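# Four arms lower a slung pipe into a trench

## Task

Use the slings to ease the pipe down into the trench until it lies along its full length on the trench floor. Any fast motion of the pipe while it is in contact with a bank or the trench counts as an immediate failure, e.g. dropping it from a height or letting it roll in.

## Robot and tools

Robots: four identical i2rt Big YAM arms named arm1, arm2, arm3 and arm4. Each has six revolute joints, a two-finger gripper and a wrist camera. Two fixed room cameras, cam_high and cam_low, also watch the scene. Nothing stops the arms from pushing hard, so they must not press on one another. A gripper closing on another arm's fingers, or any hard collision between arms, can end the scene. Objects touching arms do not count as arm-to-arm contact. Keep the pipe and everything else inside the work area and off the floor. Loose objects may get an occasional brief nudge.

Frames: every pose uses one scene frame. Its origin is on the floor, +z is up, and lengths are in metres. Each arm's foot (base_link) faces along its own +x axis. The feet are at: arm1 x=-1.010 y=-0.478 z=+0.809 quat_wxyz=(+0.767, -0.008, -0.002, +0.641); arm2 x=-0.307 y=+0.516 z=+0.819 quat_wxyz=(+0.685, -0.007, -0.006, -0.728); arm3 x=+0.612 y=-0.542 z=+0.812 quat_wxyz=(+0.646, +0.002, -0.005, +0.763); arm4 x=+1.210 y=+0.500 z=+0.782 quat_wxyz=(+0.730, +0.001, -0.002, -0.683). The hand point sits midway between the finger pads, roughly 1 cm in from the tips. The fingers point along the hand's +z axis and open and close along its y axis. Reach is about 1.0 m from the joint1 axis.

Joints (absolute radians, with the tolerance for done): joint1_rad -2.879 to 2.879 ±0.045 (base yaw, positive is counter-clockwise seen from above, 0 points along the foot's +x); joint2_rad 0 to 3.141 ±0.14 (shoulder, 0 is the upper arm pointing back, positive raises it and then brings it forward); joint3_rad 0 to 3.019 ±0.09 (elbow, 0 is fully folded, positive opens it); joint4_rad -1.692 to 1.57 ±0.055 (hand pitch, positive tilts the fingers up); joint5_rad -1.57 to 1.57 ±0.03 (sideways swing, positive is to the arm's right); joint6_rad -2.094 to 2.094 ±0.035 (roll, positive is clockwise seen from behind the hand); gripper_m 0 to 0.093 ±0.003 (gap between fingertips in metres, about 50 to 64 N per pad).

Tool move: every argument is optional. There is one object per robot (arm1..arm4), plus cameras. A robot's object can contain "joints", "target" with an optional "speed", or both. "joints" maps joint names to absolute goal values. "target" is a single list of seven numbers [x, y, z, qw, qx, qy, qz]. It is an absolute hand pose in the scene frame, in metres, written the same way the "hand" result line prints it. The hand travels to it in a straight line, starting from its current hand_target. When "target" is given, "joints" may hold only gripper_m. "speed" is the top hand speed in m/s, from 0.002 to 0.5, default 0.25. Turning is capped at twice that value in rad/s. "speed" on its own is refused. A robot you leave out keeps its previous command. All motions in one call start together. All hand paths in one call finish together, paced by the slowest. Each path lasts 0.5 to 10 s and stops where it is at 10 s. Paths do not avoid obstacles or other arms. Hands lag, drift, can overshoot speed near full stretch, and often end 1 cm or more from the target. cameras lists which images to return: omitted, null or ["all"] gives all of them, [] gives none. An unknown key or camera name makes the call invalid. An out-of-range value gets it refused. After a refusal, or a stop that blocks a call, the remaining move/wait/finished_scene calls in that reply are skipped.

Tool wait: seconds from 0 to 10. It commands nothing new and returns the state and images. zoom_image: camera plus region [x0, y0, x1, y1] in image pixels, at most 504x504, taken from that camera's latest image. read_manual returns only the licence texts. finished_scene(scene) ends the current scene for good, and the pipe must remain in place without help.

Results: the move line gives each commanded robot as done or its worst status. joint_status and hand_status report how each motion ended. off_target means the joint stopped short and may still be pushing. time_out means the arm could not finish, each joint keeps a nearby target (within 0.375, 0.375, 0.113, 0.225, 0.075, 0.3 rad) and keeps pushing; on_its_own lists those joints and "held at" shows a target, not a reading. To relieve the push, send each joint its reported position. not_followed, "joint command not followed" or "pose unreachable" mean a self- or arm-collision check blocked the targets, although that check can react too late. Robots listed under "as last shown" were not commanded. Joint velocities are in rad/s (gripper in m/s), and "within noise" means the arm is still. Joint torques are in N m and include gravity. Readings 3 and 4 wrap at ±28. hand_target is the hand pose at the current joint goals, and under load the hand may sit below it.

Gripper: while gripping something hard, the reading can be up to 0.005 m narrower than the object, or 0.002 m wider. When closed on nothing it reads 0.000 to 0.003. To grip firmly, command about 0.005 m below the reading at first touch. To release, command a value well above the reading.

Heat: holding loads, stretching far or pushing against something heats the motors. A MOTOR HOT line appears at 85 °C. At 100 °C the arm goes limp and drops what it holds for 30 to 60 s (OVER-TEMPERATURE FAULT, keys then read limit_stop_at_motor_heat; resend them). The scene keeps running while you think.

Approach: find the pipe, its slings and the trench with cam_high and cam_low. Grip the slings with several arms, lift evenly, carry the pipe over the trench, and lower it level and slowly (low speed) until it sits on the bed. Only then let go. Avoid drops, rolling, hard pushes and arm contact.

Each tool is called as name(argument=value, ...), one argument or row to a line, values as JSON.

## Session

move(
  arm1={"joints": {"joint1_rad": -1.351, "joint5_rad": 0, "joint6_rad": -1.521, "gripper_m": 0.085}},
  arm2={"joints": {"joint1_rad": -0.946, "joint5_rad": 0, "joint6_rad": -0.994, "gripper_m": 0.085}},
  arm3={"joints": {"joint1_rad": -1.520, "joint5_rad": 0, "joint6_rad": -1.347, "gripper_m": 0.085}},
  arm4={"joints": {"joint1_rad": -1.035, "joint5_rad": 0, "joint6_rad": -0.968, "gripper_m": 0.085}},
  cameras=["cam_high", "cam_low"],
)

move(
  arm1={"joints": {"joint2_rad": 1.812, "joint3_rad": 0.698, "joint4_rad": -0.457}},
  arm2={"joints": {"joint2_rad": 2.002, "joint3_rad": 1.023, "joint4_rad": -0.592}},
  arm3={"joints": {"joint2_rad": 1.714, "joint3_rad": 0.492, "joint4_rad": -0.349}},
  arm4={"joints": {"joint2_rad": 1.840, "joint3_rad": 0.887, "joint4_rad": -0.618}},
)

zoom_image(
  camera="cam_low",
  region=[230, 180, 450, 400],
)

Scene clock: 1.93 s.
Joint torques (N m): arm1=[-0.38 1.79 9.84 1.89 -0.02 -0.05] | arm2=[-1.67 6.42 9.31 1.48 -0.08 0.13] | arm3=[0.67 5.13 8.18 1.81 -0.11 0.03] | arm4=[-0.32 2.73 9.42 1.92 0.05 0.07]
Heat: arm1: hottest joint2_rad 31 °C; arm2: hottest joint3_rad 31 °C; arm3: hottest joint2_rad 30 °C; arm4: hottest joint3_rad 30 °C.
move: arm1 done; arm2 done; arm3 done; arm4 done
Joint velocities: within noise
arm1.joint_positions: joint1_rad=-1.346 joint2_rad=+0.602 joint3_rad=+1.316 joint4_rad=-1.375 joint5_rad=+0.000 joint6_rad=-1.511 gripper_m=+0.08510
arm1.joint_status: all done
arm1.hand: x=-0.7866 y=-0.4633 z=+1.3117 quat_wxyz=(-0.328, +0.630, -0.636, +0.301) (m; scene frame)
arm1.hand_target: x=-0.7888 y=-0.4645 z=+1.3221 quat_wxyz=(-0.334, +0.628, -0.630, +0.310) (m; scene frame)
arm1.hand_status: not commanded
arm2.joint_positions: joint1_rad=-0.936 joint2_rad=+0.499 joint3_rad=+1.459 joint4_rad=-1.321 joint5_rad=-0.001 joint6_rad=-0.987 gripper_m=+0.08507
arm2.joint_status: all done
arm2.hand: x=-0.4497 y=+0.4337 z=+1.4183 quat_wxyz=(+0.112, -0.585, -0.574, +0.562) (m; scene frame)
arm2.hand_target: x=-0.4478 y=+0.4373 z=+1.4287 quat_wxyz=(+0.119, -0.581, -0.568, +0.571) (m; scene frame)
arm2.hand_status: not commanded
arm3.joint_positions: joint1_rad=-1.515 joint2_rad=+0.468 joint3_rad=+1.336 joint4_rad=-1.245 joint5_rad=-0.002 joint6_rad=-1.340 gripper_m=+0.08511
arm3.joint_status: all done
arm3.hand: x=+0.7959 y=-0.5064 z=+1.3756 quat_wxyz=(-0.481, +0.580, -0.588, +0.296) (m; scene frame)
arm3.hand_target: x=+0.7922 y=-0.5086 z=+1.3854 quat_wxyz=(-0.486, +0.575, -0.583, +0.304) (m; scene frame)
arm3.hand_status: not commanded
arm4.joint_positions: joint1_rad=-1.028 joint2_rad=+0.629 joint3_rad=+1.327 joint4_rad=-1.242 joint5_rad=+0.000 joint6_rad=-0.954 gripper_m=+0.08512
arm4.joint_status: all done
arm4.hand: x=+0.9951 y=+0.3536 z=+1.3077 quat_wxyz=(+0.082, -0.620, -0.613, +0.483) (m; scene frame)
arm4.hand_target: x=+0.9957 y=+0.3564 z=+1.3226 quat_wxyz=(+0.090, -0.612, -0.609, +0.497) (m; scene frame)
arm4.hand_status: not commanded
pictures: cam_high, cam_low

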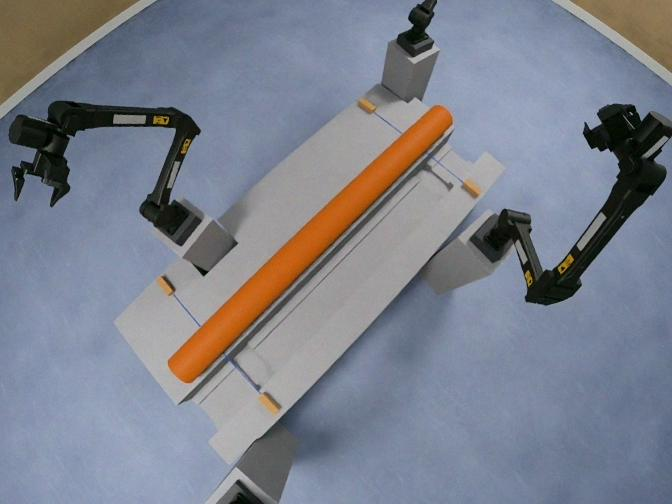

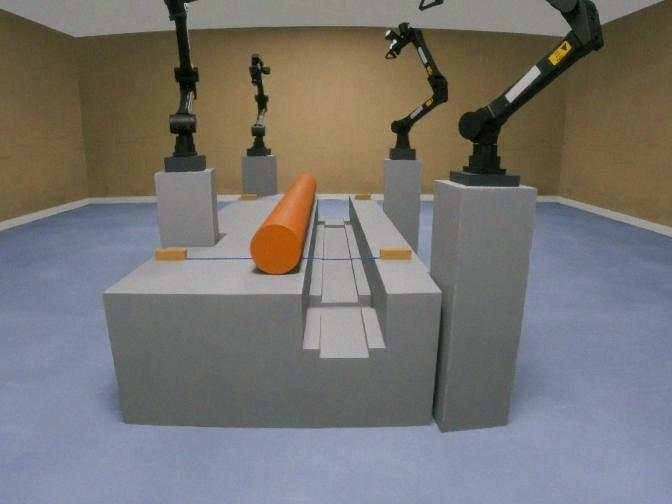

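Scene clock: 3.80 s.
Joint torques (N m): arm1=[-0.32 -11.34 4.62 0.92 -0.05 -0.1] | arm2=[-1.38 -17.08 6.06 0.06 -0.14 0.06] | arm3=[0.79 -10.75 3.58 0.43 -0.16 -0.05] | arm4=[-0.26 -14.33 5.01 0.65 0.02 0]
Heat: arm1: hottest joint2_rad 31 °C; arm2: hottest joint3_rad 31 °C; arm3: hottest joint2_rad 30 °C; arm4: hottest joint3_rad 30 °C.
move: arm1 done; arm2 done; arm3 done; arm4 done
Joint velocities: within noise
arm1.joint_positions: joint1_rad=-1.346 joint2_rad=+1.797 joint3_rad=+0.692 joint4_rad=-0.470 joint5_rad=+0.000 joint6_rad=-1.512 gripper_m=+0.08510
arm1.joint_status: all done
arm1.hand: x=-0.6658 y=-0.4636 z=+0.7106 quat_wxyz=(+0.000, +0.703, -0.711, +0.007) (m; scene frame)
arm1.hand_target: x=-0.6626 y=-0.4653 z=+0.7068 quat_wxyz=(-0.001, +0.704, -0.710, +0.008) (m; scene frame)
arm1.hand_status: not commanded
arm2.joint_positions: joint1_rad=-0.936 joint2_rad=+2.014 joint3_rad=+1.019 joint4_rad=-0.606 joint5_rad=-0.001 joint6_rad=-0.988 gripper_m=+0.08507
arm2.joint_status: all done
arm2.hand: x=-0.6821 y=+0.2721 z=+0.7017 quat_wxyz=(-0.009, -0.710, -0.704, -0.008) (m; scene frame)
arm2.hand_target: x=-0.6918 y=+0.2716 z=+0.7075 quat_wxyz=(-0.006, -0.712, -0.702, +0.006) (m; scene frame)
arm2.hand_status: not commanded
arm3.joint_positions: joint1_rad=-1.515 joint2_rad=+1.707 joint3_rad=+0.484 joint4_rad=-0.359 joint5_rad=-0.002 joint6_rad=-1.341 gripper_m=+0.08511
arm3.joint_status: all done
arm3.hand: x=+0.8736 y=-0.4828 z=+0.7048 quat_wxyz=(+0.000, +0.704, -0.710, -0.006) (m; scene frame)
arm3.hand_target: x=+0.8795 y=-0.4832 z=+0.7041 quat_wxyz=(-0.004, +0.704, -0.710, -0.003) (m; scene frame)
arm3.hand_status: not commanded
arm4.joint_positions: joint1_rad=-1.028 joint2_rad=+1.849 joint3_rad=+0.881 joint4_rad=-0.632 joint5_rad=+0.000 joint6_rad=-0.955 gripper_m=+0.08512
arm4.joint_status: all done
arm4.hand: x=+0.8814 y=+0.2708 z=+0.6967 quat_wxyz=(-0.005, -0.709, -0.705, -0.015) (m; scene frame)
arm4.hand_target: x=+0.8725 y=+0.2683 z=+0.7013 quat_wxyz=(-0.002, -0.707, -0.707, -0.001) (m; scene frame)
arm4.hand_status: not commanded
pictures: arm1_cam_wrist, arm2_cam_wrist, arm3_cam_wrist, arm4_cam_wrist, cam_high, cam_low

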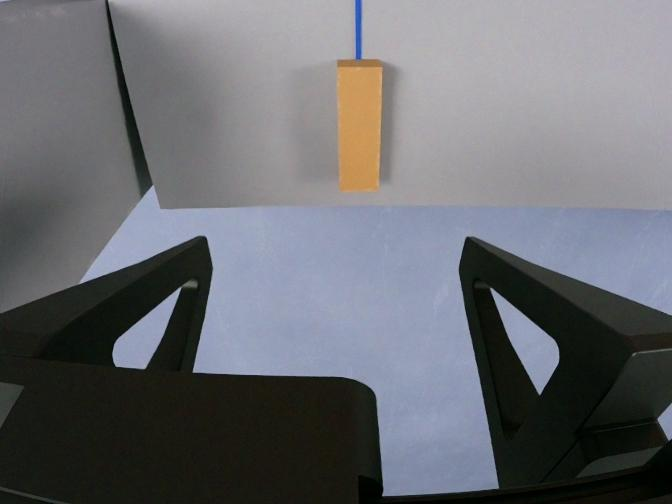

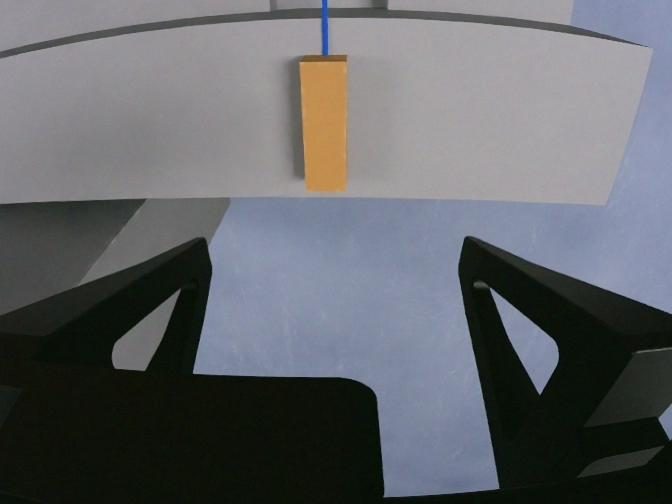

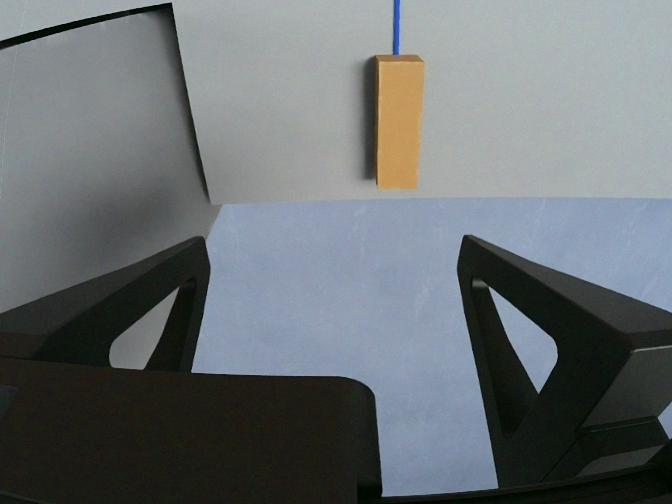

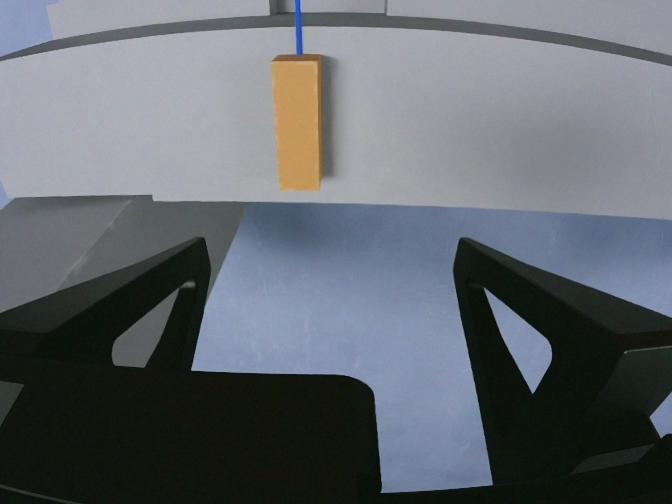

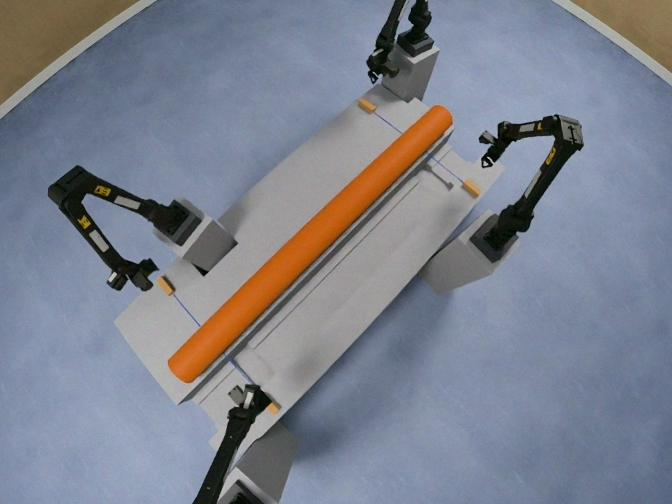

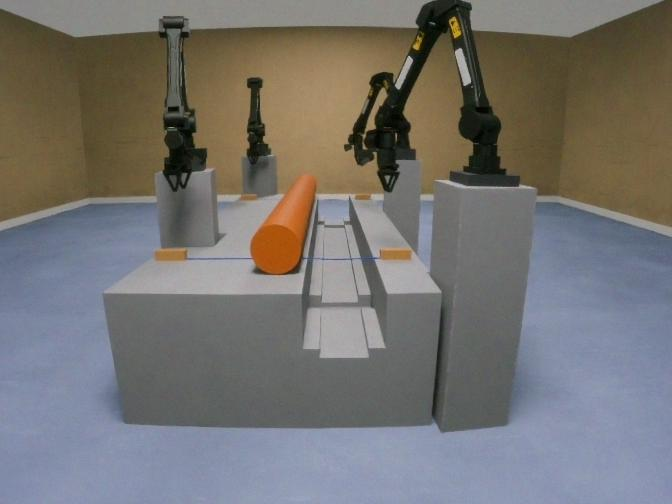

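Scaled by 2.291.

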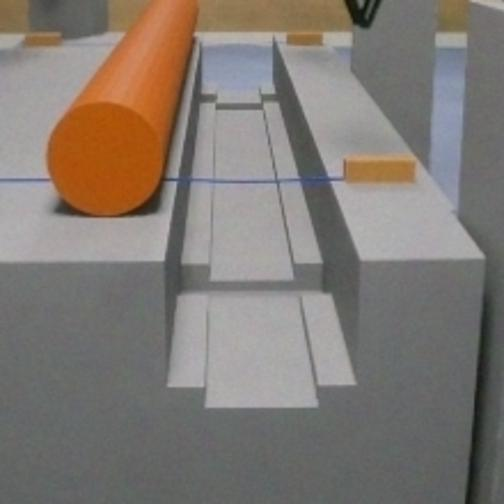

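move(
  arm1={"target": [-0.648, -0.461, 0.56, 0, 0.7071, -0.7071, 0], "speed": 0.2},
  arm2={"target": [-0.676, 0.268, 0.56, 0, 0.7071, 0.7071, 0], "speed": 0.2},
  arm3={"target": [0.922, -0.477, 0.56, 0, 0.7071, -0.7071, 0], "speed": 0.2},
  arm4={"target": [0.908, 0.267, 0.56, 0, 0.7071, 0.7071, 0], "speed": 0.2},
  cameras=["arm1_cam_wrist", "arm2_cam_wrist", "arm3_cam_wrist", "arm4_cam_wrist"],
)

Scene clock: 14.40 s.
Joint torques (N m): arm1=[0.03 -13.63 1.92 0.79 -0.19 -0.09] | arm2=[0.5 -18.37 4.52 0.02 -0.07 0.2] | arm3=[0.44 -16.32 0.25 0.38 -0.09 -0.06] | arm4=[0.97 -15.21 1.92 0.75 0.1 0.32]
Heat: arm1: hottest joint2_rad 31 °C; arm2: hottest joint3_rad 32 °C; arm3: hottest joint2_rad 31 °C; arm4: hottest joint3_rad 31 °C.
move: arm1 done; arm2 off_target; arm3 done; arm4 done
Joint velocities: within noise
arm1.joint_positions: joint1_rad=-1.346 joint2_rad=+2.267 joint3_rad=+0.814 joint4_rad=-0.134 joint5_rad=-0.008 joint6_rad=-1.512 gripper_m=+0.08510
arm1.joint_status: not commanded
arm1.hand: x=-0.6495 y=-0.4630 z=+0.5660 quat_wxyz=(+0.002, +0.703, -0.712, +0.000) (m; scene frame)
arm1.hand_target: x=-0.6480 y=-0.4610 z=+0.5602 quat_wxyz=(+0.000, +0.707, -0.707, +0.000) (m; scene frame)
arm1.hand_status: done (0.007 m and 0.7 deg from the pose sent, 0.152 m and 1.1 deg at the start)
arm2.joint_positions: joint1_rad=-0.933 joint2_rad=+2.369 joint3_rad=+1.051 joint4_rad=-0.306 joint5_rad=+0.011 joint6_rad=-0.987 gripper_m=+0.08507
arm2.joint_status: not commanded
arm2.hand: x=-0.6632 y=+0.2832 z=+0.5546 quat_wxyz=(-0.006, -0.709, -0.704, -0.021) (m; scene frame)
arm2.hand_target: x=-0.6757 y=+0.2680 z=+0.5604 quat_wxyz=(+0.000, -0.707, -0.707, +0.000) (m; scene frame)
arm2.hand_status: off_target (0.021 m and 2.5 deg from the pose sent, 0.142 m and 1.5 deg at the start)
arm3.joint_positions: joint1_rad=-1.519 joint2_rad=+2.273 joint3_rad=+0.699 joint4_rad=-0.007 joint5_rad=+0.006 joint6_rad=-1.356 gripper_m=+0.08511
arm3.joint_status: not commanded
arm3.hand: x=+0.9197 y=-0.4737 z=+0.5613 quat_wxyz=(+0.002, +0.708, -0.706, -0.003) (m; scene frame)
arm3.hand_target: x=+0.9222 y=-0.4770 z=+0.5601 quat_wxyz=(+0.000, +0.707, -0.707, +0.000) (m; scene frame)
arm3.hand_status: done (0.004 m and 0.4 deg from the pose sent, 0.153 m and 0.9 deg at the start)
arm4.joint_positions: joint1_rad=-0.989 joint2_rad=+2.206 joint3_rad=+0.839 joint4_rad=-0.230 joint5_rad=+0.002 joint6_rad=-0.928 gripper_m=+0.08512
arm4.joint_status: not commanded
arm4.hand: x=+0.9134 y=+0.2752 z=+0.5564 quat_wxyz=(-0.003, -0.705, -0.709, -0.013) (m; scene frame)
arm4.hand_target: x=+0.9081 y=+0.2670 z=+0.5601 quat_wxyz=(+0.000, -0.707, -0.707, +0.000) (m; scene frame)
arm4.hand_status: done (0.010 m and 1.6 deg from the pose sent, 0.139 m and 1.8 deg at the start)
pictures: arm1_cam_wrist, arm2_cam_wrist, arm3_cam_wrist, arm4_cam_wrist

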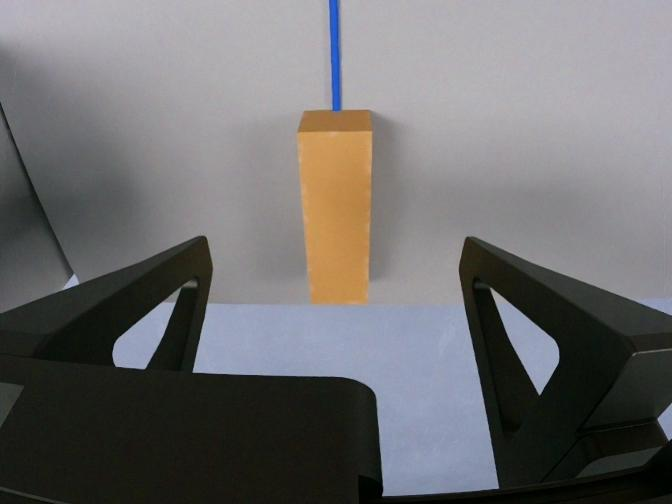

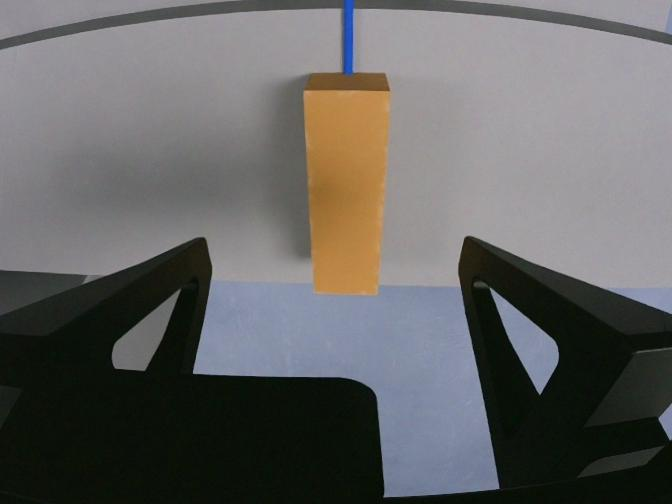

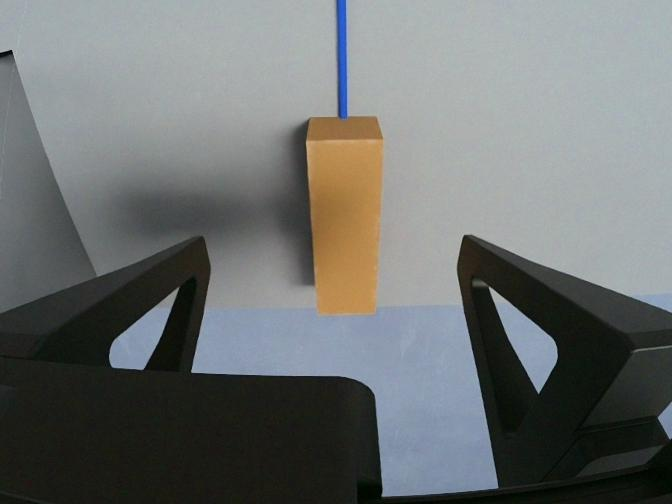

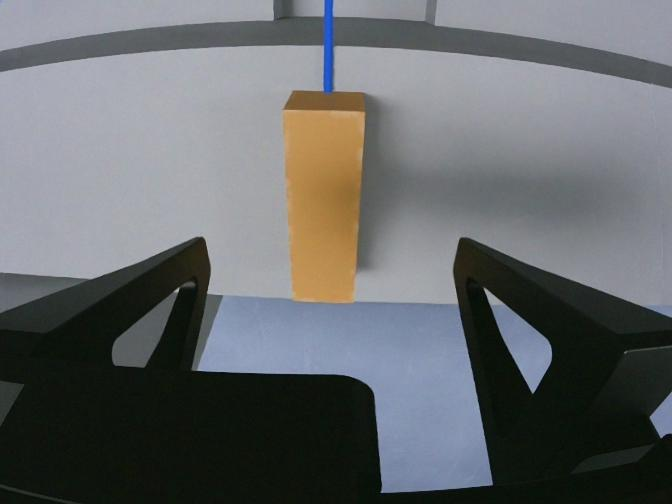

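move(
  arm1={"target": [-0.649, -0.462, 0.460, 0, 0.7071, -0.7071, 0], "speed": 0.12},
  arm2={"target": [-0.675, 0.265, 0.467, 0, 0.7071, 0.7071, 0], "speed": 0.12},
  arm3={"target": [0.924, -0.481, 0.466, 0, 0.7071, -0.7071, 0], "speed": 0.12},
  arm4={"target": [0.914, 0.266, 0.471, 0, 0.7071, 0.7071, 0], "speed": 0.12},
  cameras=["arm1_cam_wrist", "arm2_cam_wrist", "arm3_cam_wrist", "arm4_cam_wrist"],
)

Scene clock: 25.63 s.
Joint torques (N m): arm1=[0.56 -14.68 0.38 0.98 -0.21 -0.08] | arm2=[0.62 -18.26 3.23 0.09 -0.07 0.21] | arm3=[0.38 -17.03 -0.77 0.4 -0.1 -0.07] | arm4=[1.2 -15.15 1.17 0.7 0.1 0.32]
Heat: arm1: hottest joint2_rad 32 °C; arm2: hottest joint3_rad 32 °C; arm3: hottest joint2_rad 31 °C; arm4: hottest joint3_rad 31 °C.
move: arm1 done; arm2 off_target; arm3 done; arm4 done
Joint velocities: within noise
arm1.joint_positions: joint1_rad=-1.346 joint2_rad=+2.557 joint3_rad=+0.957 joint4_rad=+0.022 joint5_rad=-0.008 joint6_rad=-1.512 gripper_m=+0.08510
arm1.joint_status: not commanded
arm1.hand: x=-0.6440 y=-0.4637 z=+0.4689 quat_wxyz=(-0.002, +0.703, -0.712, +0.003) (m; scene frame)
arm1.hand_target: x=-0.6491 y=-0.4621 z=+0.4603 quat_wxyz=(+0.000, +0.707, -0.707, +0.000) (m; scene frame)
arm1.hand_status: done (0.010 m and 0.8 deg from the pose sent, 0.106 m and 0.7 deg at the start)
arm2.joint_positions: joint1_rad=-0.930 joint2_rad=+2.604 joint3_rad=+1.184 joint4_rad=-0.190 joint5_rad=+0.011 joint6_rad=-0.984 gripper_m=+0.08507
arm2.joint_status: not commanded
arm2.hand: x=-0.6682 y=+0.2767 z=+0.4668 quat_wxyz=(-0.004, -0.710, -0.704, -0.013) (m; scene frame)
arm2.hand_target: x=-0.6750 y=+0.2650 z=+0.4673 quat_wxyz=(+0.000, -0.707, -0.707, +0.000) (m; scene frame)
arm2.hand_status: off_target (0.014 m and 1.7 deg from the pose sent, 0.090 m and 2.5 deg at the start)
arm3.joint_positions: joint1_rad=-1.535 joint2_rad=+2.564 joint3_rad=+0.845 joint4_rad=+0.145 joint5_rad=+0.006 joint6_rad=-1.373 gripper_m=+0.08511
arm3.joint_status: not commanded
arm3.hand: x=+0.9256 y=-0.4770 z=+0.4702 quat_wxyz=(-0.001, +0.708, -0.706, -0.001) (m; scene frame)
arm3.hand_target: x=+0.9240 y=-0.4810 z=+0.4661 quat_wxyz=(+0.000, +0.707, -0.707, +0.000) (m; scene frame)
arm3.hand_status: done (0.006 m and 0.2 deg from the pose sent, 0.096 m and 0.5 deg at the start)
arm4.joint_positions: joint1_rad=-0.980 joint2_rad=+2.457 joint3_rad=+0.927 joint4_rad=-0.061 joint5_rad=+0.002 joint6_rad=-0.917 gripper_m=+0.08512
arm4.joint_status: not commanded
arm4.hand: x=+0.9185 y=+0.2745 z=+0.4710 quat_wxyz=(-0.003, -0.706, -0.708, -0.011) (m; scene frame)
arm4.hand_target: x=+0.9140 y=+0.2660 z=+0.4711 quat_wxyz=(+0.000, -0.707, -0.707, +0.000) (m; scene frame)
arm4.hand_status: done (0.010 m and 1.3 deg from the pose sent, 0.086 m and 1.6 deg at the start)
pictures: arm1_cam_wrist, arm2_cam_wrist, arm3_cam_wrist, arm4_cam_wrist

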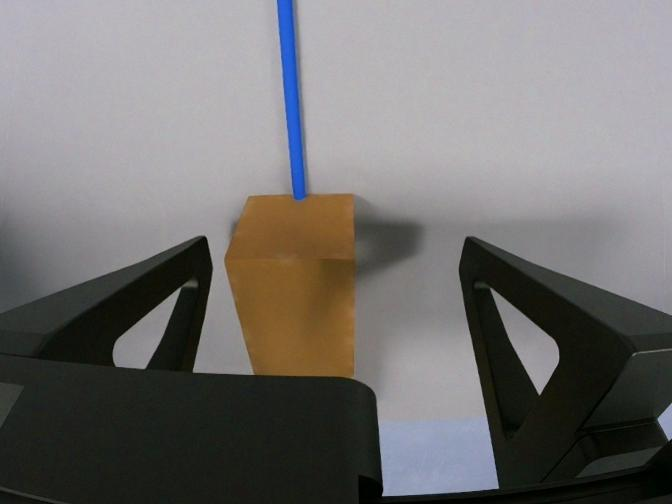

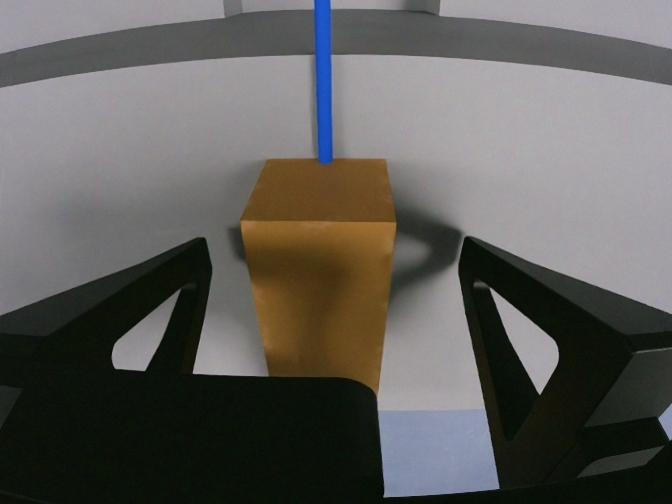

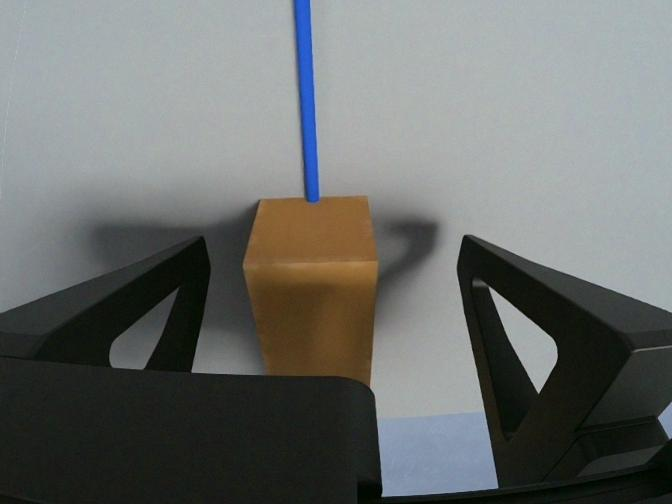

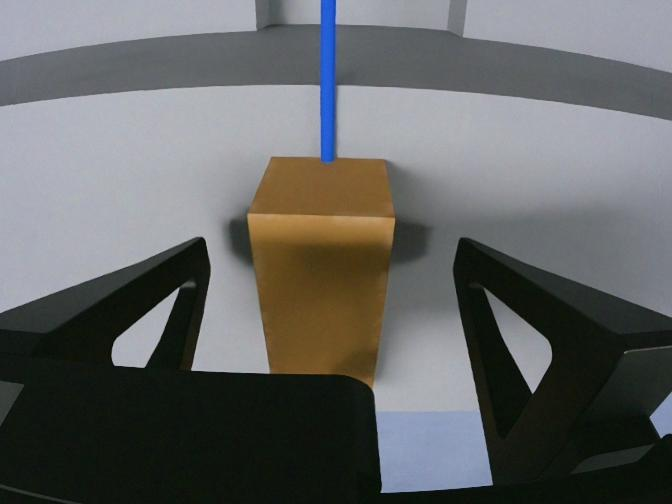

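move(
  arm1={"joints": {"gripper_m": 0.015}},
  arm2={"joints": {"gripper_m": 0.015}},
  arm3={"joints": {"gripper_m": 0.015}},
  arm4={"joints": {"gripper_m": 0.015}},
  cameras=["arm1_cam_wrist", "arm3_cam_wrist"],
)

Scene clock: 29.13 s.
Joint torques (N m): arm1=[-0.03 -14.56 0.4 0.94 -0.16 -0.08] | arm2=[0.44 -18.37 3.17 0.08 -0.06 0.2] | arm3=[0.62 -16.85 -0.81 0.43 -0.11 -0.05] | arm4=[0.97 -15.21 1.14 0.65 0.11 0.31]
Heat: arm1: hottest joint2_rad 32 °C; arm2: hottest joint2_rad 32 °C; arm3: hottest joint2_rad 31 °C; arm4: hottest joint3_rad 30 °C.
move: arm1 off_target; arm2 off_target; arm3 off_target; arm4 off_target
Joint velocities: within noise
arm1.joint_positions: joint1_rad=-1.346 joint2_rad=+2.557 joint3_rad=+0.957 joint4_rad=+0.023 joint5_rad=-0.009 joint6_rad=-1.512 gripper_m=+0.03432
arm1.joint_status: gripper_m off_target (ended at +0.03434, target +0.01500)
arm1.hand: x=-0.6436 y=-0.4635 z=+0.4689 quat_wxyz=(-0.002, +0.703, -0.711, +0.003) (m; scene frame)
arm1.hand_target: x=-0.6490 y=-0.4621 z=+0.4603 quat_wxyz=(+0.000, +0.707, -0.707, +0.000) (m; scene frame)
arm1.hand_status: not commanded
arm2.joint_positions: joint1_rad=-0.929 joint2_rad=+2.604 joint3_rad=+1.184 joint4_rad=-0.189 joint5_rad=+0.010 joint6_rad=-0.983 gripper_m=+0.03438
arm2.joint_status: gripper_m off_target (ended at +0.03441, target +0.01500)
arm2.hand: x=-0.6683 y=+0.2760 z=+0.4668 quat_wxyz=(-0.004, -0.710, -0.704, -0.013) (m; scene frame)
arm2.hand_target: x=-0.6747 y=+0.2651 z=+0.4673 quat_wxyz=(+0.000, -0.707, -0.707, +0.000) (m; scene frame)
arm2.hand_status: not commanded
arm3.joint_positions: joint1_rad=-1.535 joint2_rad=+2.564 joint3_rad=+0.845 joint4_rad=+0.145 joint5_rad=+0.006 joint6_rad=-1.373 gripper_m=+0.03461
arm3.joint_status: gripper_m off_target (ended at +0.03465, target +0.01500)
arm3.hand: x=+0.9256 y=-0.4770 z=+0.4702 quat_wxyz=(-0.001, +0.708, -0.706, -0.001) (m; scene frame)
arm3.hand_target: x=+0.9239 y=-0.4810 z=+0.4661 quat_wxyz=(+0.000, +0.707, -0.707, +0.000) (m; scene frame)
arm3.hand_status: not commanded
arm4.joint_positions: joint1_rad=-0.979 joint2_rad=+2.457 joint3_rad=+0.927 joint4_rad=-0.060 joint5_rad=+0.002 joint6_rad=-0.916 gripper_m=+0.03470
arm4.joint_status: gripper_m off_target (ended at +0.03473, target +0.01500)
arm4.hand: x=+0.9186 y=+0.2740 z=+0.4710 quat_wxyz=(-0.003, -0.706, -0.708, -0.010) (m; scene frame)
arm4.hand_target: x=+0.9141 y=+0.2661 z=+0.4711 quat_wxyz=(+0.000, -0.707, -0.707, +0.000) (m; scene frame)
arm4.hand_status: not commanded
pictures: arm1_cam_wrist, arm3_cam_wrist

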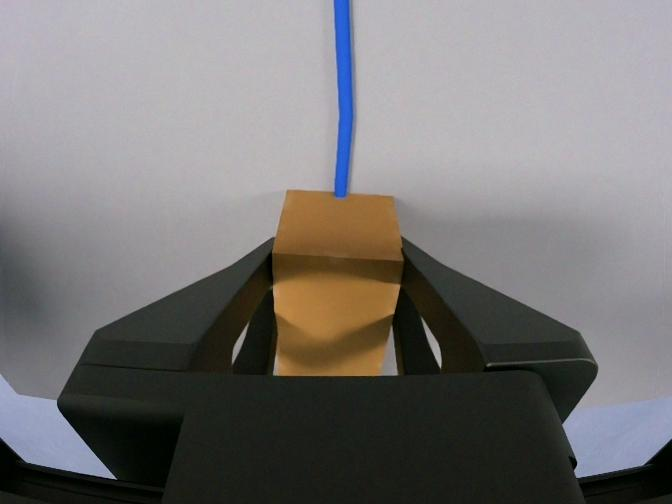

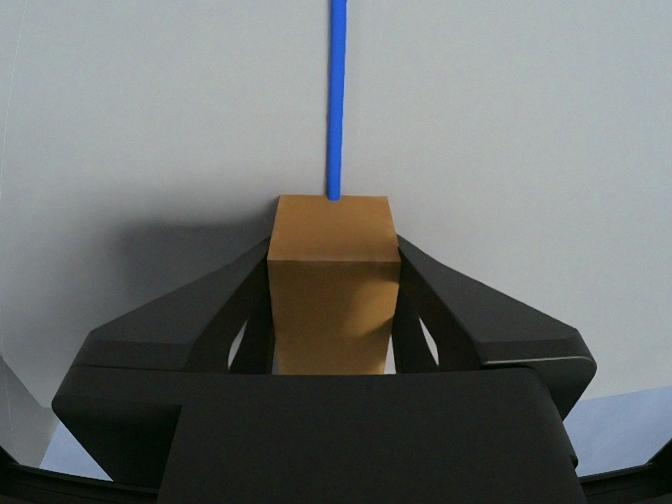

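move(
  arm1={"target": [-0.642, -0.237, 0.773, 0, 0.7071, -0.7071, 0], "speed": 0.15},
  arm2={"target": [-0.681, 0.0, 0.768, 0, 0.7071, 0.7071, 0], "speed": 0.15},
  arm3={"target": [0.927, -0.236, 0.768, 0, 0.7071, -0.7071, 0], "speed": 0.15},
  arm4={"target": [0.902, -0.005, 0.784, 0, 0.7071, 0.7071, 0], "speed": 0.15},
  cameras=["cam_low", "arm1_cam_wrist", "arm3_cam_wrist"],
)

zoom_image(
  camera="cam_low",
  region=[200, 150, 420, 370],
)

Scene clock: 36.37 s.
Joint torques (N m): arm1=[-0.79 -17.67 9.06 -0.24 -0.05 0.1] | arm2=[-0.32 -24.82 12.6 -1.02 -0.16 0.19] | arm3=[1.44 -19.6 7.76 -0.43 -0.24 0.1] | arm4=[0.91 -22.18 10.44 -0.25 0.03 0.3]
Heat: arm1: hottest joint2_rad 33 °C; arm2: hottest joint2_rad 33 °C; arm3: hottest joint2_rad 32 °C; arm4: hottest joint3_rad 31 °C.
move: arm1 off_target; arm2 off_target; arm3 off_target; arm4 off_target
Joint velocities: within noise
arm1.joint_positions: joint1_rad=-0.815 joint2_rad=+1.837 joint3_rad=+0.953 joint4_rad=-0.755 joint5_rad=-0.016 joint6_rad=-1.004 gripper_m=+0.03432
arm1.joint_status: not commanded
arm1.hand: x=-0.6651 y=-0.2514 z=+0.7491 quat_wxyz=(+0.030, +0.711, -0.703, -0.007) (m; scene frame)
arm1.hand_target: x=-0.6428 y=-0.2376 z=+0.7733 quat_wxyz=(+0.000, +0.707, -0.707, +0.000) (m; scene frame)
arm1.hand_status: off_target (0.036 m and 3.5 deg from the pose sent, 0.379 m and 0.8 deg at the start)
arm2.joint_positions: joint1_rad=-0.572 joint2_rad=+2.267 joint3_rad=+1.659 joint4_rad=-1.029 joint5_rad=+0.009 joint6_rad=-0.633 gripper_m=+0.03439
arm2.joint_status: not commanded
arm2.hand: x=-0.6721 y=+0.0209 z=+0.7425 quat_wxyz=(+0.004, -0.707, -0.707, -0.025) (m; scene frame)
arm2.hand_target: x=-0.6802 y=+0.0009 z=+0.7685 quat_wxyz=(+0.000, -0.707, -0.707, +0.000) (m; scene frame)
arm2.hand_status: off_target (0.034 m and 2.9 deg from the pose sent, 0.409 m and 1.6 deg at the start)
arm3.joint_positions: joint1_rad=-0.965 joint2_rad=+1.842 joint3_rad=+0.964 joint4_rad=-0.740 joint5_rad=+0.006 joint6_rad=-0.805 gripper_m=+0.03462
arm3.joint_status: not commanded
arm3.hand: x=+0.9152 y=-0.2494 z=+0.7536 quat_wxyz=(+0.019, +0.709, -0.705, +0.000) (m; scene frame)
arm3.hand_target: x=+0.9266 y=-0.2363 z=+0.7681 quat_wxyz=(+0.000, +0.707, -0.707, +0.000) (m; scene frame)
arm3.hand_status: off_target (0.023 m and 2.2 deg from the pose sent, 0.383 m and 0.3 deg at the start)
arm4.joint_positions: joint1_rad=-0.619 joint2_rad=+2.074 joint3_rad=+1.486 joint4_rad=-1.047 joint5_rad=+0.005 joint6_rad=-0.560 gripper_m=+0.03470
arm4.joint_status: not commanded
arm4.hand: x=+0.9115 y=+0.0186 z=+0.7542 quat_wxyz=(+0.007, -0.704, -0.709, -0.031) (m; scene frame)
arm4.hand_target: x=+0.9028 y=-0.0038 z=+0.7845 quat_wxyz=(+0.000, -0.707, -0.707, +0.000) (m; scene frame)
arm4.hand_status: off_target (0.039 m and 3.7 deg from the pose sent, 0.420 m and 1.2 deg at the start)
pictures: arm1_cam_wrist, arm3_cam_wrist, cam_low

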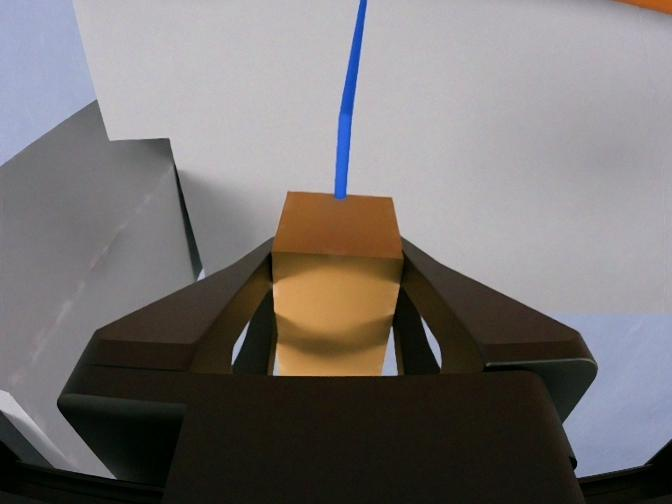

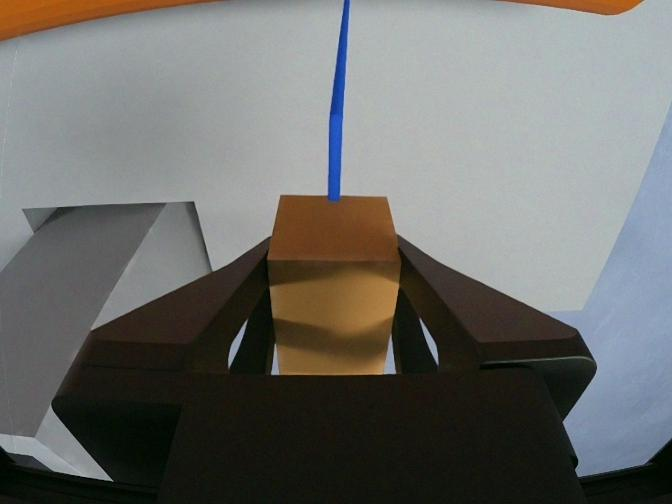

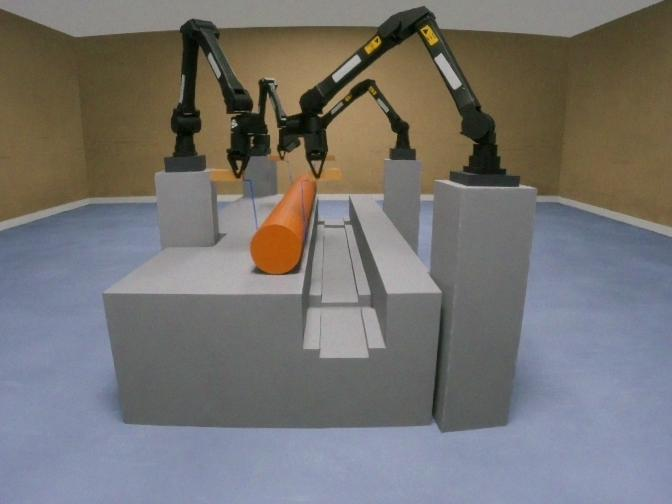

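Scaled by 2.291.

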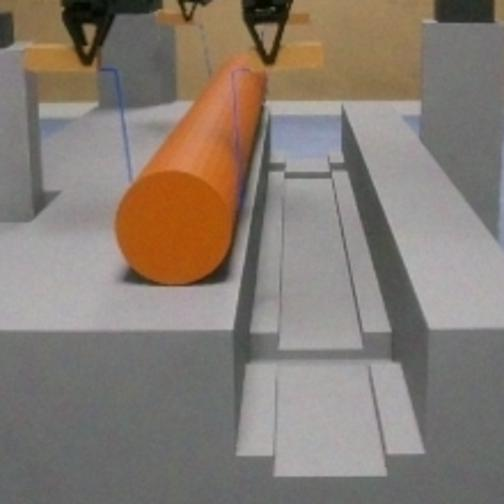

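move(
  arm1={"joints": {"joint1_rad": -0.823, "joint2_rad": 1.72, "joint3_rad": 1.015, "joint4_rad": -0.815, "joint5_rad": 0, "joint6_rad": -0.993}},
  arm2={"joints": {"joint1_rad": -0.573, "joint2_rad": 2.153, "joint3_rad": 1.735, "joint4_rad": -1.066, "joint5_rad": 0, "joint6_rad": -0.621}},
  arm3={"joints": {"joint1_rad": -0.973, "joint2_rad": 1.732, "joint3_rad": 1.02, "joint4_rad": -0.796, "joint5_rad": 0, "joint6_rad": -0.800}},
  arm4={"joints": {"joint1_rad": -0.617, "joint2_rad": 1.971, "joint3_rad": 1.566, "joint4_rad": -1.075, "joint5_rad": 0, "joint6_rad": -0.550}},
  cameras=["cam_low"],
)

move(
  arm1={"joints": {"joint2_rad": 1.607, "joint3_rad": 1.077, "joint4_rad": -0.870}},
  arm2={"joints": {"joint2_rad": 2.039, "joint3_rad": 1.812, "joint4_rad": -1.104}},
  arm3={"joints": {"joint2_rad": 1.621, "joint3_rad": 1.073, "joint4_rad": -0.852}},
  arm4={"joints": {"joint2_rad": 1.868, "joint3_rad": 1.646, "joint4_rad": -1.102}},
  cameras=["cam_low"],
)

zoom_image(
  camera="cam_low",
  region=[200, 150, 420, 370],
)

Scene clock: 46.03 s.
Joint torques (N m): arm1=[-0.44 -22.18 10.17 -0.61 0.08 0.08] | arm2=[-0.73 -30.45 14.9 -0.8 -0.42 0.17] | arm3=[0.5 -26.7 9.39 -0.72 -0.37 0.04] | arm4=[0.44 -28.69 12.37 -0.23 -0.16 0.26]
Heat: arm1: hottest joint2_rad 34 °C; arm2: hottest joint3_rad 35 °C; arm3: hottest joint2_rad 33 °C; arm4: hottest joint3_rad 32 °C.
move: arm1 done; arm2 done; arm3 done; arm4 done
Joint velocities: within noise
arm1.joint_positions: joint1_rad=-0.815 joint2_rad=+1.803 joint3_rad=+0.957 joint4_rad=-0.788 joint5_rad=-0.003 joint6_rad=-0.999 gripper_m=+0.03430
arm1.joint_status: all done
arm1.hand: x=-0.6642 y=-0.2531 z=+0.7635 quat_wxyz=(+0.029, +0.709, -0.705, +0.000) (m; scene frame)
arm1.hand_target: x=-0.6324 y=-0.2366 z=+0.8136 quat_wxyz=(-0.026, +0.704, -0.710, +0.014) (m; scene frame)
arm1.hand_status: not commanded
arm2.joint_positions: joint1_rad=-0.572 joint2_rad=+2.235 joint3_rad=+1.665 joint4_rad=-1.059 joint5_rad=+0.007 joint6_rad=-0.626 gripper_m=+0.03439
arm2.joint_status: all done
arm2.hand: x=-0.6730 y=+0.0194 z=+0.7638 quat_wxyz=(+0.002, -0.709, -0.705, -0.021) (m; scene frame)
arm2.hand_target: x=-0.6968 y=-0.0127 z=+0.8385 quat_wxyz=(-0.012, -0.711, -0.701, +0.049) (m; scene frame)
arm2.hand_status: not commanded
arm3.joint_positions: joint1_rad=-0.965 joint2_rad=+1.825 joint3_rad=+0.967 joint4_rad=-0.781 joint5_rad=+0.004 joint6_rad=-0.803 gripper_m=+0.03462
arm3.joint_status: all done
arm3.hand: x=+0.9114 y=-0.2528 z=+0.7616 quat_wxyz=(+0.029, +0.708, -0.705, -0.001) (m; scene frame)
arm3.hand_target: x=+0.9406 y=-0.2288 z=+0.8145 quat_wxyz=(-0.036, +0.704, -0.709, -0.002) (m; scene frame)
arm3.hand_status: not commanded
arm4.joint_positions: joint1_rad=-0.619 joint2_rad=+2.070 joint3_rad=+1.490 joint4_rad=-1.068 joint5_rad=+0.005 joint6_rad=-0.559 gripper_m=+0.03470
arm4.joint_status: all done
arm4.hand: x=+0.9130 y=+0.0211 z=+0.7579 quat_wxyz=(+0.009, -0.704, -0.709, -0.038) (m; scene frame)
arm4.hand_target: x=+0.8922 y=-0.0154 z=+0.8392 quat_wxyz=(-0.013, -0.707, -0.706, +0.043) (m; scene frame)
arm4.hand_status: not commanded
pictures: cam_low

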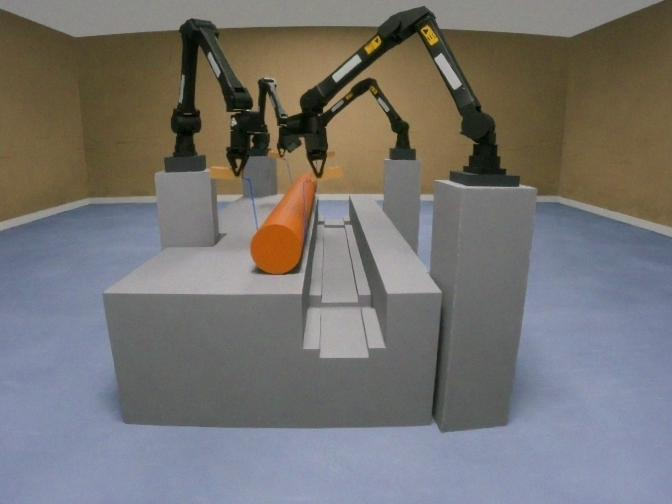

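Scene clock: 47.90 s.
Joint torques (N m): arm1=[-0.91 -20.07 14.11 0.03 0.06 0.07] | arm2=[-0.85 -36.6 19 -0.99 -0.27 0.16] | arm3=[0.67 -25 12.9 -0.12 -0.37 0.04] | arm4=[0.44 -32.67 15.57 -0.28 -0.07 0.25]
Heat: arm1: hottest joint2_rad 34 °C; arm2: hottest joint3_rad 36 °C; arm3: hottest joint2_rad 33 °C; arm4: hottest joint3_rad 32 °C.
move: arm1 time_out; arm2 time_out; arm3 done; arm4 time_out
Joint velocities: within noise
arm1.joint_positions: joint1_rad=-0.815 joint2_rad=+1.684 joint3_rad=+0.979 joint4_rad=-0.856 joint5_rad=-0.003 joint6_rad=-0.998 gripper_m=+0.03426
arm1.joint_status: joint3_rad time_out (moved +0.022 of +0.120); the others done
arm1.on_its_own: joint3_rad reads +0.979 and still pushes toward +1.077 since a time_out
arm1.hand: x=-0.6542 y=-0.2457 z=+0.8173 quat_wxyz=(-0.007, +0.709, -0.705, +0.008) (m; scene frame)
arm1.hand_target: x=-0.6112 y=-0.2218 z=+0.8833 quat_wxyz=(-0.085, +0.702, -0.707, +0.026) (m; scene frame)
arm1.hand_status: not commanded
arm2.joint_positions: joint1_rad=-0.571 joint2_rad=+2.188 joint3_rad=+1.684 joint4_rad=-1.090 joint5_rad=+0.003 joint6_rad=-0.624 gripper_m=+0.03439
arm2.joint_status: joint2_rad time_out (moved -0.047 of -0.196); joint3_rad time_out (moved +0.019 of +0.147); the others done
arm2.on_its_own: joint2_rad reads +2.188 and still pushes toward +2.039 since a time_out; joint3_rad reads +1.684 and still pushes toward +1.797 since a time_out
arm2.hand: x=-0.6774 y=+0.0118 z=+0.7989 quat_wxyz=(-0.002, -0.710, -0.704, -0.004) (m; scene frame)
arm2.hand_target: x=-0.7096 y=-0.0285 z=+0.9361 quat_wxyz=(-0.023, -0.707, -0.697, +0.117) (m; scene frame)
arm2.hand_status: not commanded
arm3.joint_positions: joint1_rad=-0.965 joint2_rad=+1.708 joint3_rad=+0.985 joint4_rad=-0.848 joint5_rad=+0.004 joint6_rad=-0.803 gripper_m=+0.03462
arm3.joint_status: all done
arm3.hand: x=+0.9194 y=-0.2454 z=+0.8138 quat_wxyz=(-0.005, +0.708, -0.706, +0.000) (m; scene frame)
arm3.hand_target: x=+0.9566 y=-0.2141 z=+0.8803 quat_wxyz=(-0.090, +0.701, -0.707, -0.001) (m; scene frame)
arm3.hand_status: not commanded
arm4.joint_positions: joint1_rad=-0.618 joint2_rad=+2.012 joint3_rad=+1.521 joint4_rad=-1.090 joint5_rad=+0.003 joint6_rad=-0.559 gripper_m=+0.03470
arm4.joint_status: joint2_rad time_out (moved -0.057 of -0.202); joint3_rad time_out (moved +0.031 of +0.156); the others done
arm4.on_its_own: joint2_rad reads +2.012 and still pushes toward +1.868 since a time_out; joint3_rad reads +1.521 and still pushes toward +1.633 since a time_out
arm4.hand: x=+0.9049 y=+0.0072 z=+0.7997 quat_wxyz=(+0.000, -0.705, -0.709, -0.005) (m; scene frame)
arm4.hand_target: x=+0.8808 y=-0.0332 z=+0.9268 quat_wxyz=(-0.030, -0.703, -0.702, +0.113) (m; scene frame)
arm4.hand_status: not commanded
pictures: cam_low

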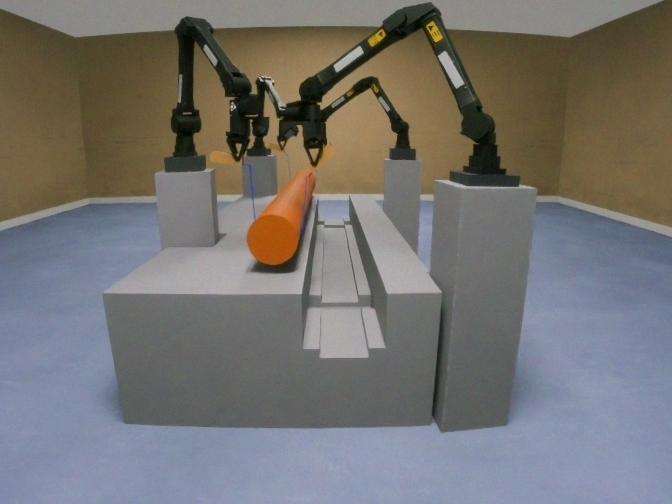

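Scaled by 2.291.

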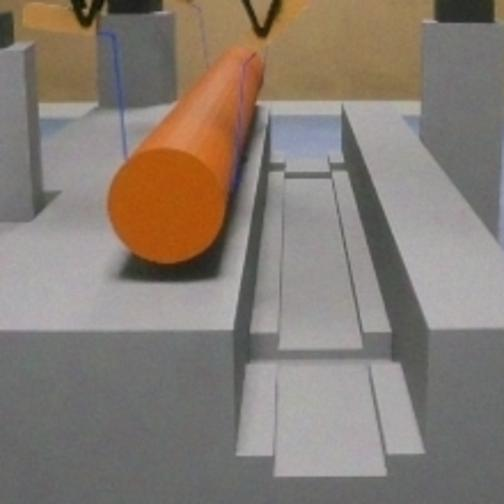

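move(
  arm1={"joints": {"joint1_rad": -0.755, "joint2_rad": 1.587, "joint3_rad": 1.162, "joint4_rad": -0.987, "joint6_rad": -0.925}},
  arm2={"joints": {"joint1_rad": -0.611, "joint2_rad": 1.909, "joint3_rad": 1.697, "joint4_rad": -1.131, "joint6_rad": -0.659}},
  arm3={"joints": {"joint1_rad": -0.913, "joint2_rad": 1.595, "joint3_rad": 1.185, "joint4_rad": -0.984, "joint6_rad": -0.740}},
  arm4={"joints": {"joint1_rad": -0.656, "joint2_rad": 1.714, "joint3_rad": 1.542, "joint4_rad": -1.141, "joint6_rad": -0.589}},
  cameras=["cam_low"],
)

Scene clock: 59.00 s.
Joint torques (N m): arm1=[-1.2 -23 15.19 -0.2 -0.1 0.08] | arm2=[-1.9 -32.97 15.06 -0.55 -0.23 0.08] | arm3=[0.97 -27.58 14.24 -0.02 -0.42 0.09] | arm4=[0.03 -28.69 12.42 0.46 -0.04 0.01]
Heat: arm1: hottest joint3_rad 37 °C; arm2: hottest joint2_rad 39 °C; arm3: hottest joint2_rad 33 °C; arm4: hottest joint3_rad 36 °C.
move: arm1 time_out; arm2 done; arm3 time_out; arm4 done
Joint velocities: within noise
arm1.joint_positions: joint1_rad=-0.746 joint2_rad=+1.683 joint3_rad=+1.055 joint4_rad=-0.973 joint5_rad=+0.001 joint6_rad=-0.933 gripper_m=+0.03426
arm1.joint_status: joint3_rad time_out (moved +0.077 of +0.183); the others done
arm1.on_its_own: joint3_rad reads +1.055 and still pushes toward +1.162 since a time_out
arm1.hand: x=-0.6644 y=-0.2172 z=+0.8403 quat_wxyz=(+0.013, +0.710, -0.704, +0.006) (m; scene frame)
arm1.hand_target: x=-0.6238 y=-0.1902 z=+0.9192 quat_wxyz=(-0.080, +0.702, -0.707, +0.019) (m; scene frame)
arm1.hand_status: not commanded
arm2.joint_positions: joint1_rad=-0.598 joint2_rad=+2.036 joint3_rad=+1.634 joint4_rad=-1.128 joint5_rad=+0.002 joint6_rad=-0.653 gripper_m=+0.03439
arm2.joint_status: all done
arm2.hand: x=-0.6834 y=+0.0322 z=+0.8718 quat_wxyz=(-0.007, -0.709, -0.705, +0.027) (m; scene frame)
arm2.hand_target: x=-0.7060 y=+0.0178 z=+0.9739 quat_wxyz=(-0.019, -0.707, -0.697, +0.119) (m; scene frame)
arm2.hand_status: not commanded
arm3.joint_positions: joint1_rad=-0.911 joint2_rad=+1.702 joint3_rad=+1.087 joint4_rad=-0.983 joint5_rad=+0.006 joint6_rad=-0.747 gripper_m=+0.03462
arm3.joint_status: joint3_rad time_out (moved +0.101 of +0.200); the others done
arm3.on_its_own: joint3_rad reads +1.087 and still pushes toward +1.185 since a time_out
arm3.hand: x=+0.9142 y=-0.2177 z=+0.8470 quat_wxyz=(+0.009, +0.707, -0.707, +0.001) (m; scene frame)
arm3.hand_target: x=+0.9468 y=-0.1829 z=+0.9297 quat_wxyz=(-0.093, +0.701, -0.707, -0.006) (m; scene frame)
arm3.hand_status: not commanded
arm4.joint_positions: joint1_rad=-0.648 joint2_rad=+1.831 joint3_rad=+1.479 joint4_rad=-1.145 joint5_rad=+0.002 joint6_rad=-0.576 gripper_m=+0.03470
arm4.joint_status: all done
arm4.hand: x=+0.8997 y=+0.0315 z=+0.8841 quat_wxyz=(-0.009, -0.709, -0.704, +0.036) (m; scene frame)
arm4.hand_target: x=+0.8846 y=+0.0168 z=+0.9743 quat_wxyz=(-0.028, -0.702, -0.701, +0.125) (m; scene frame)
arm4.hand_status: not commanded
pictures: cam_low

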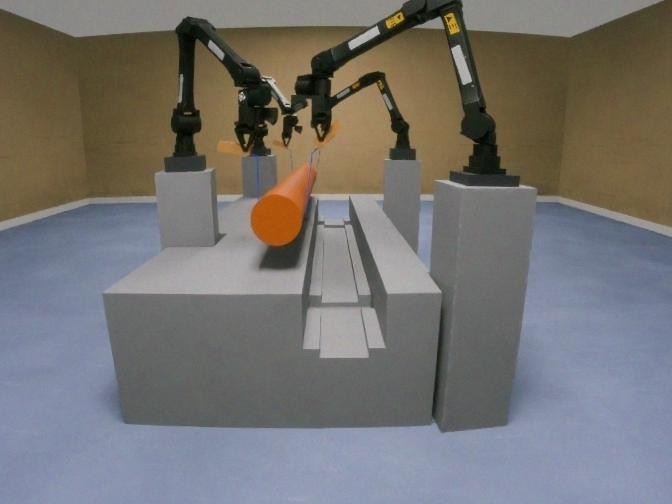

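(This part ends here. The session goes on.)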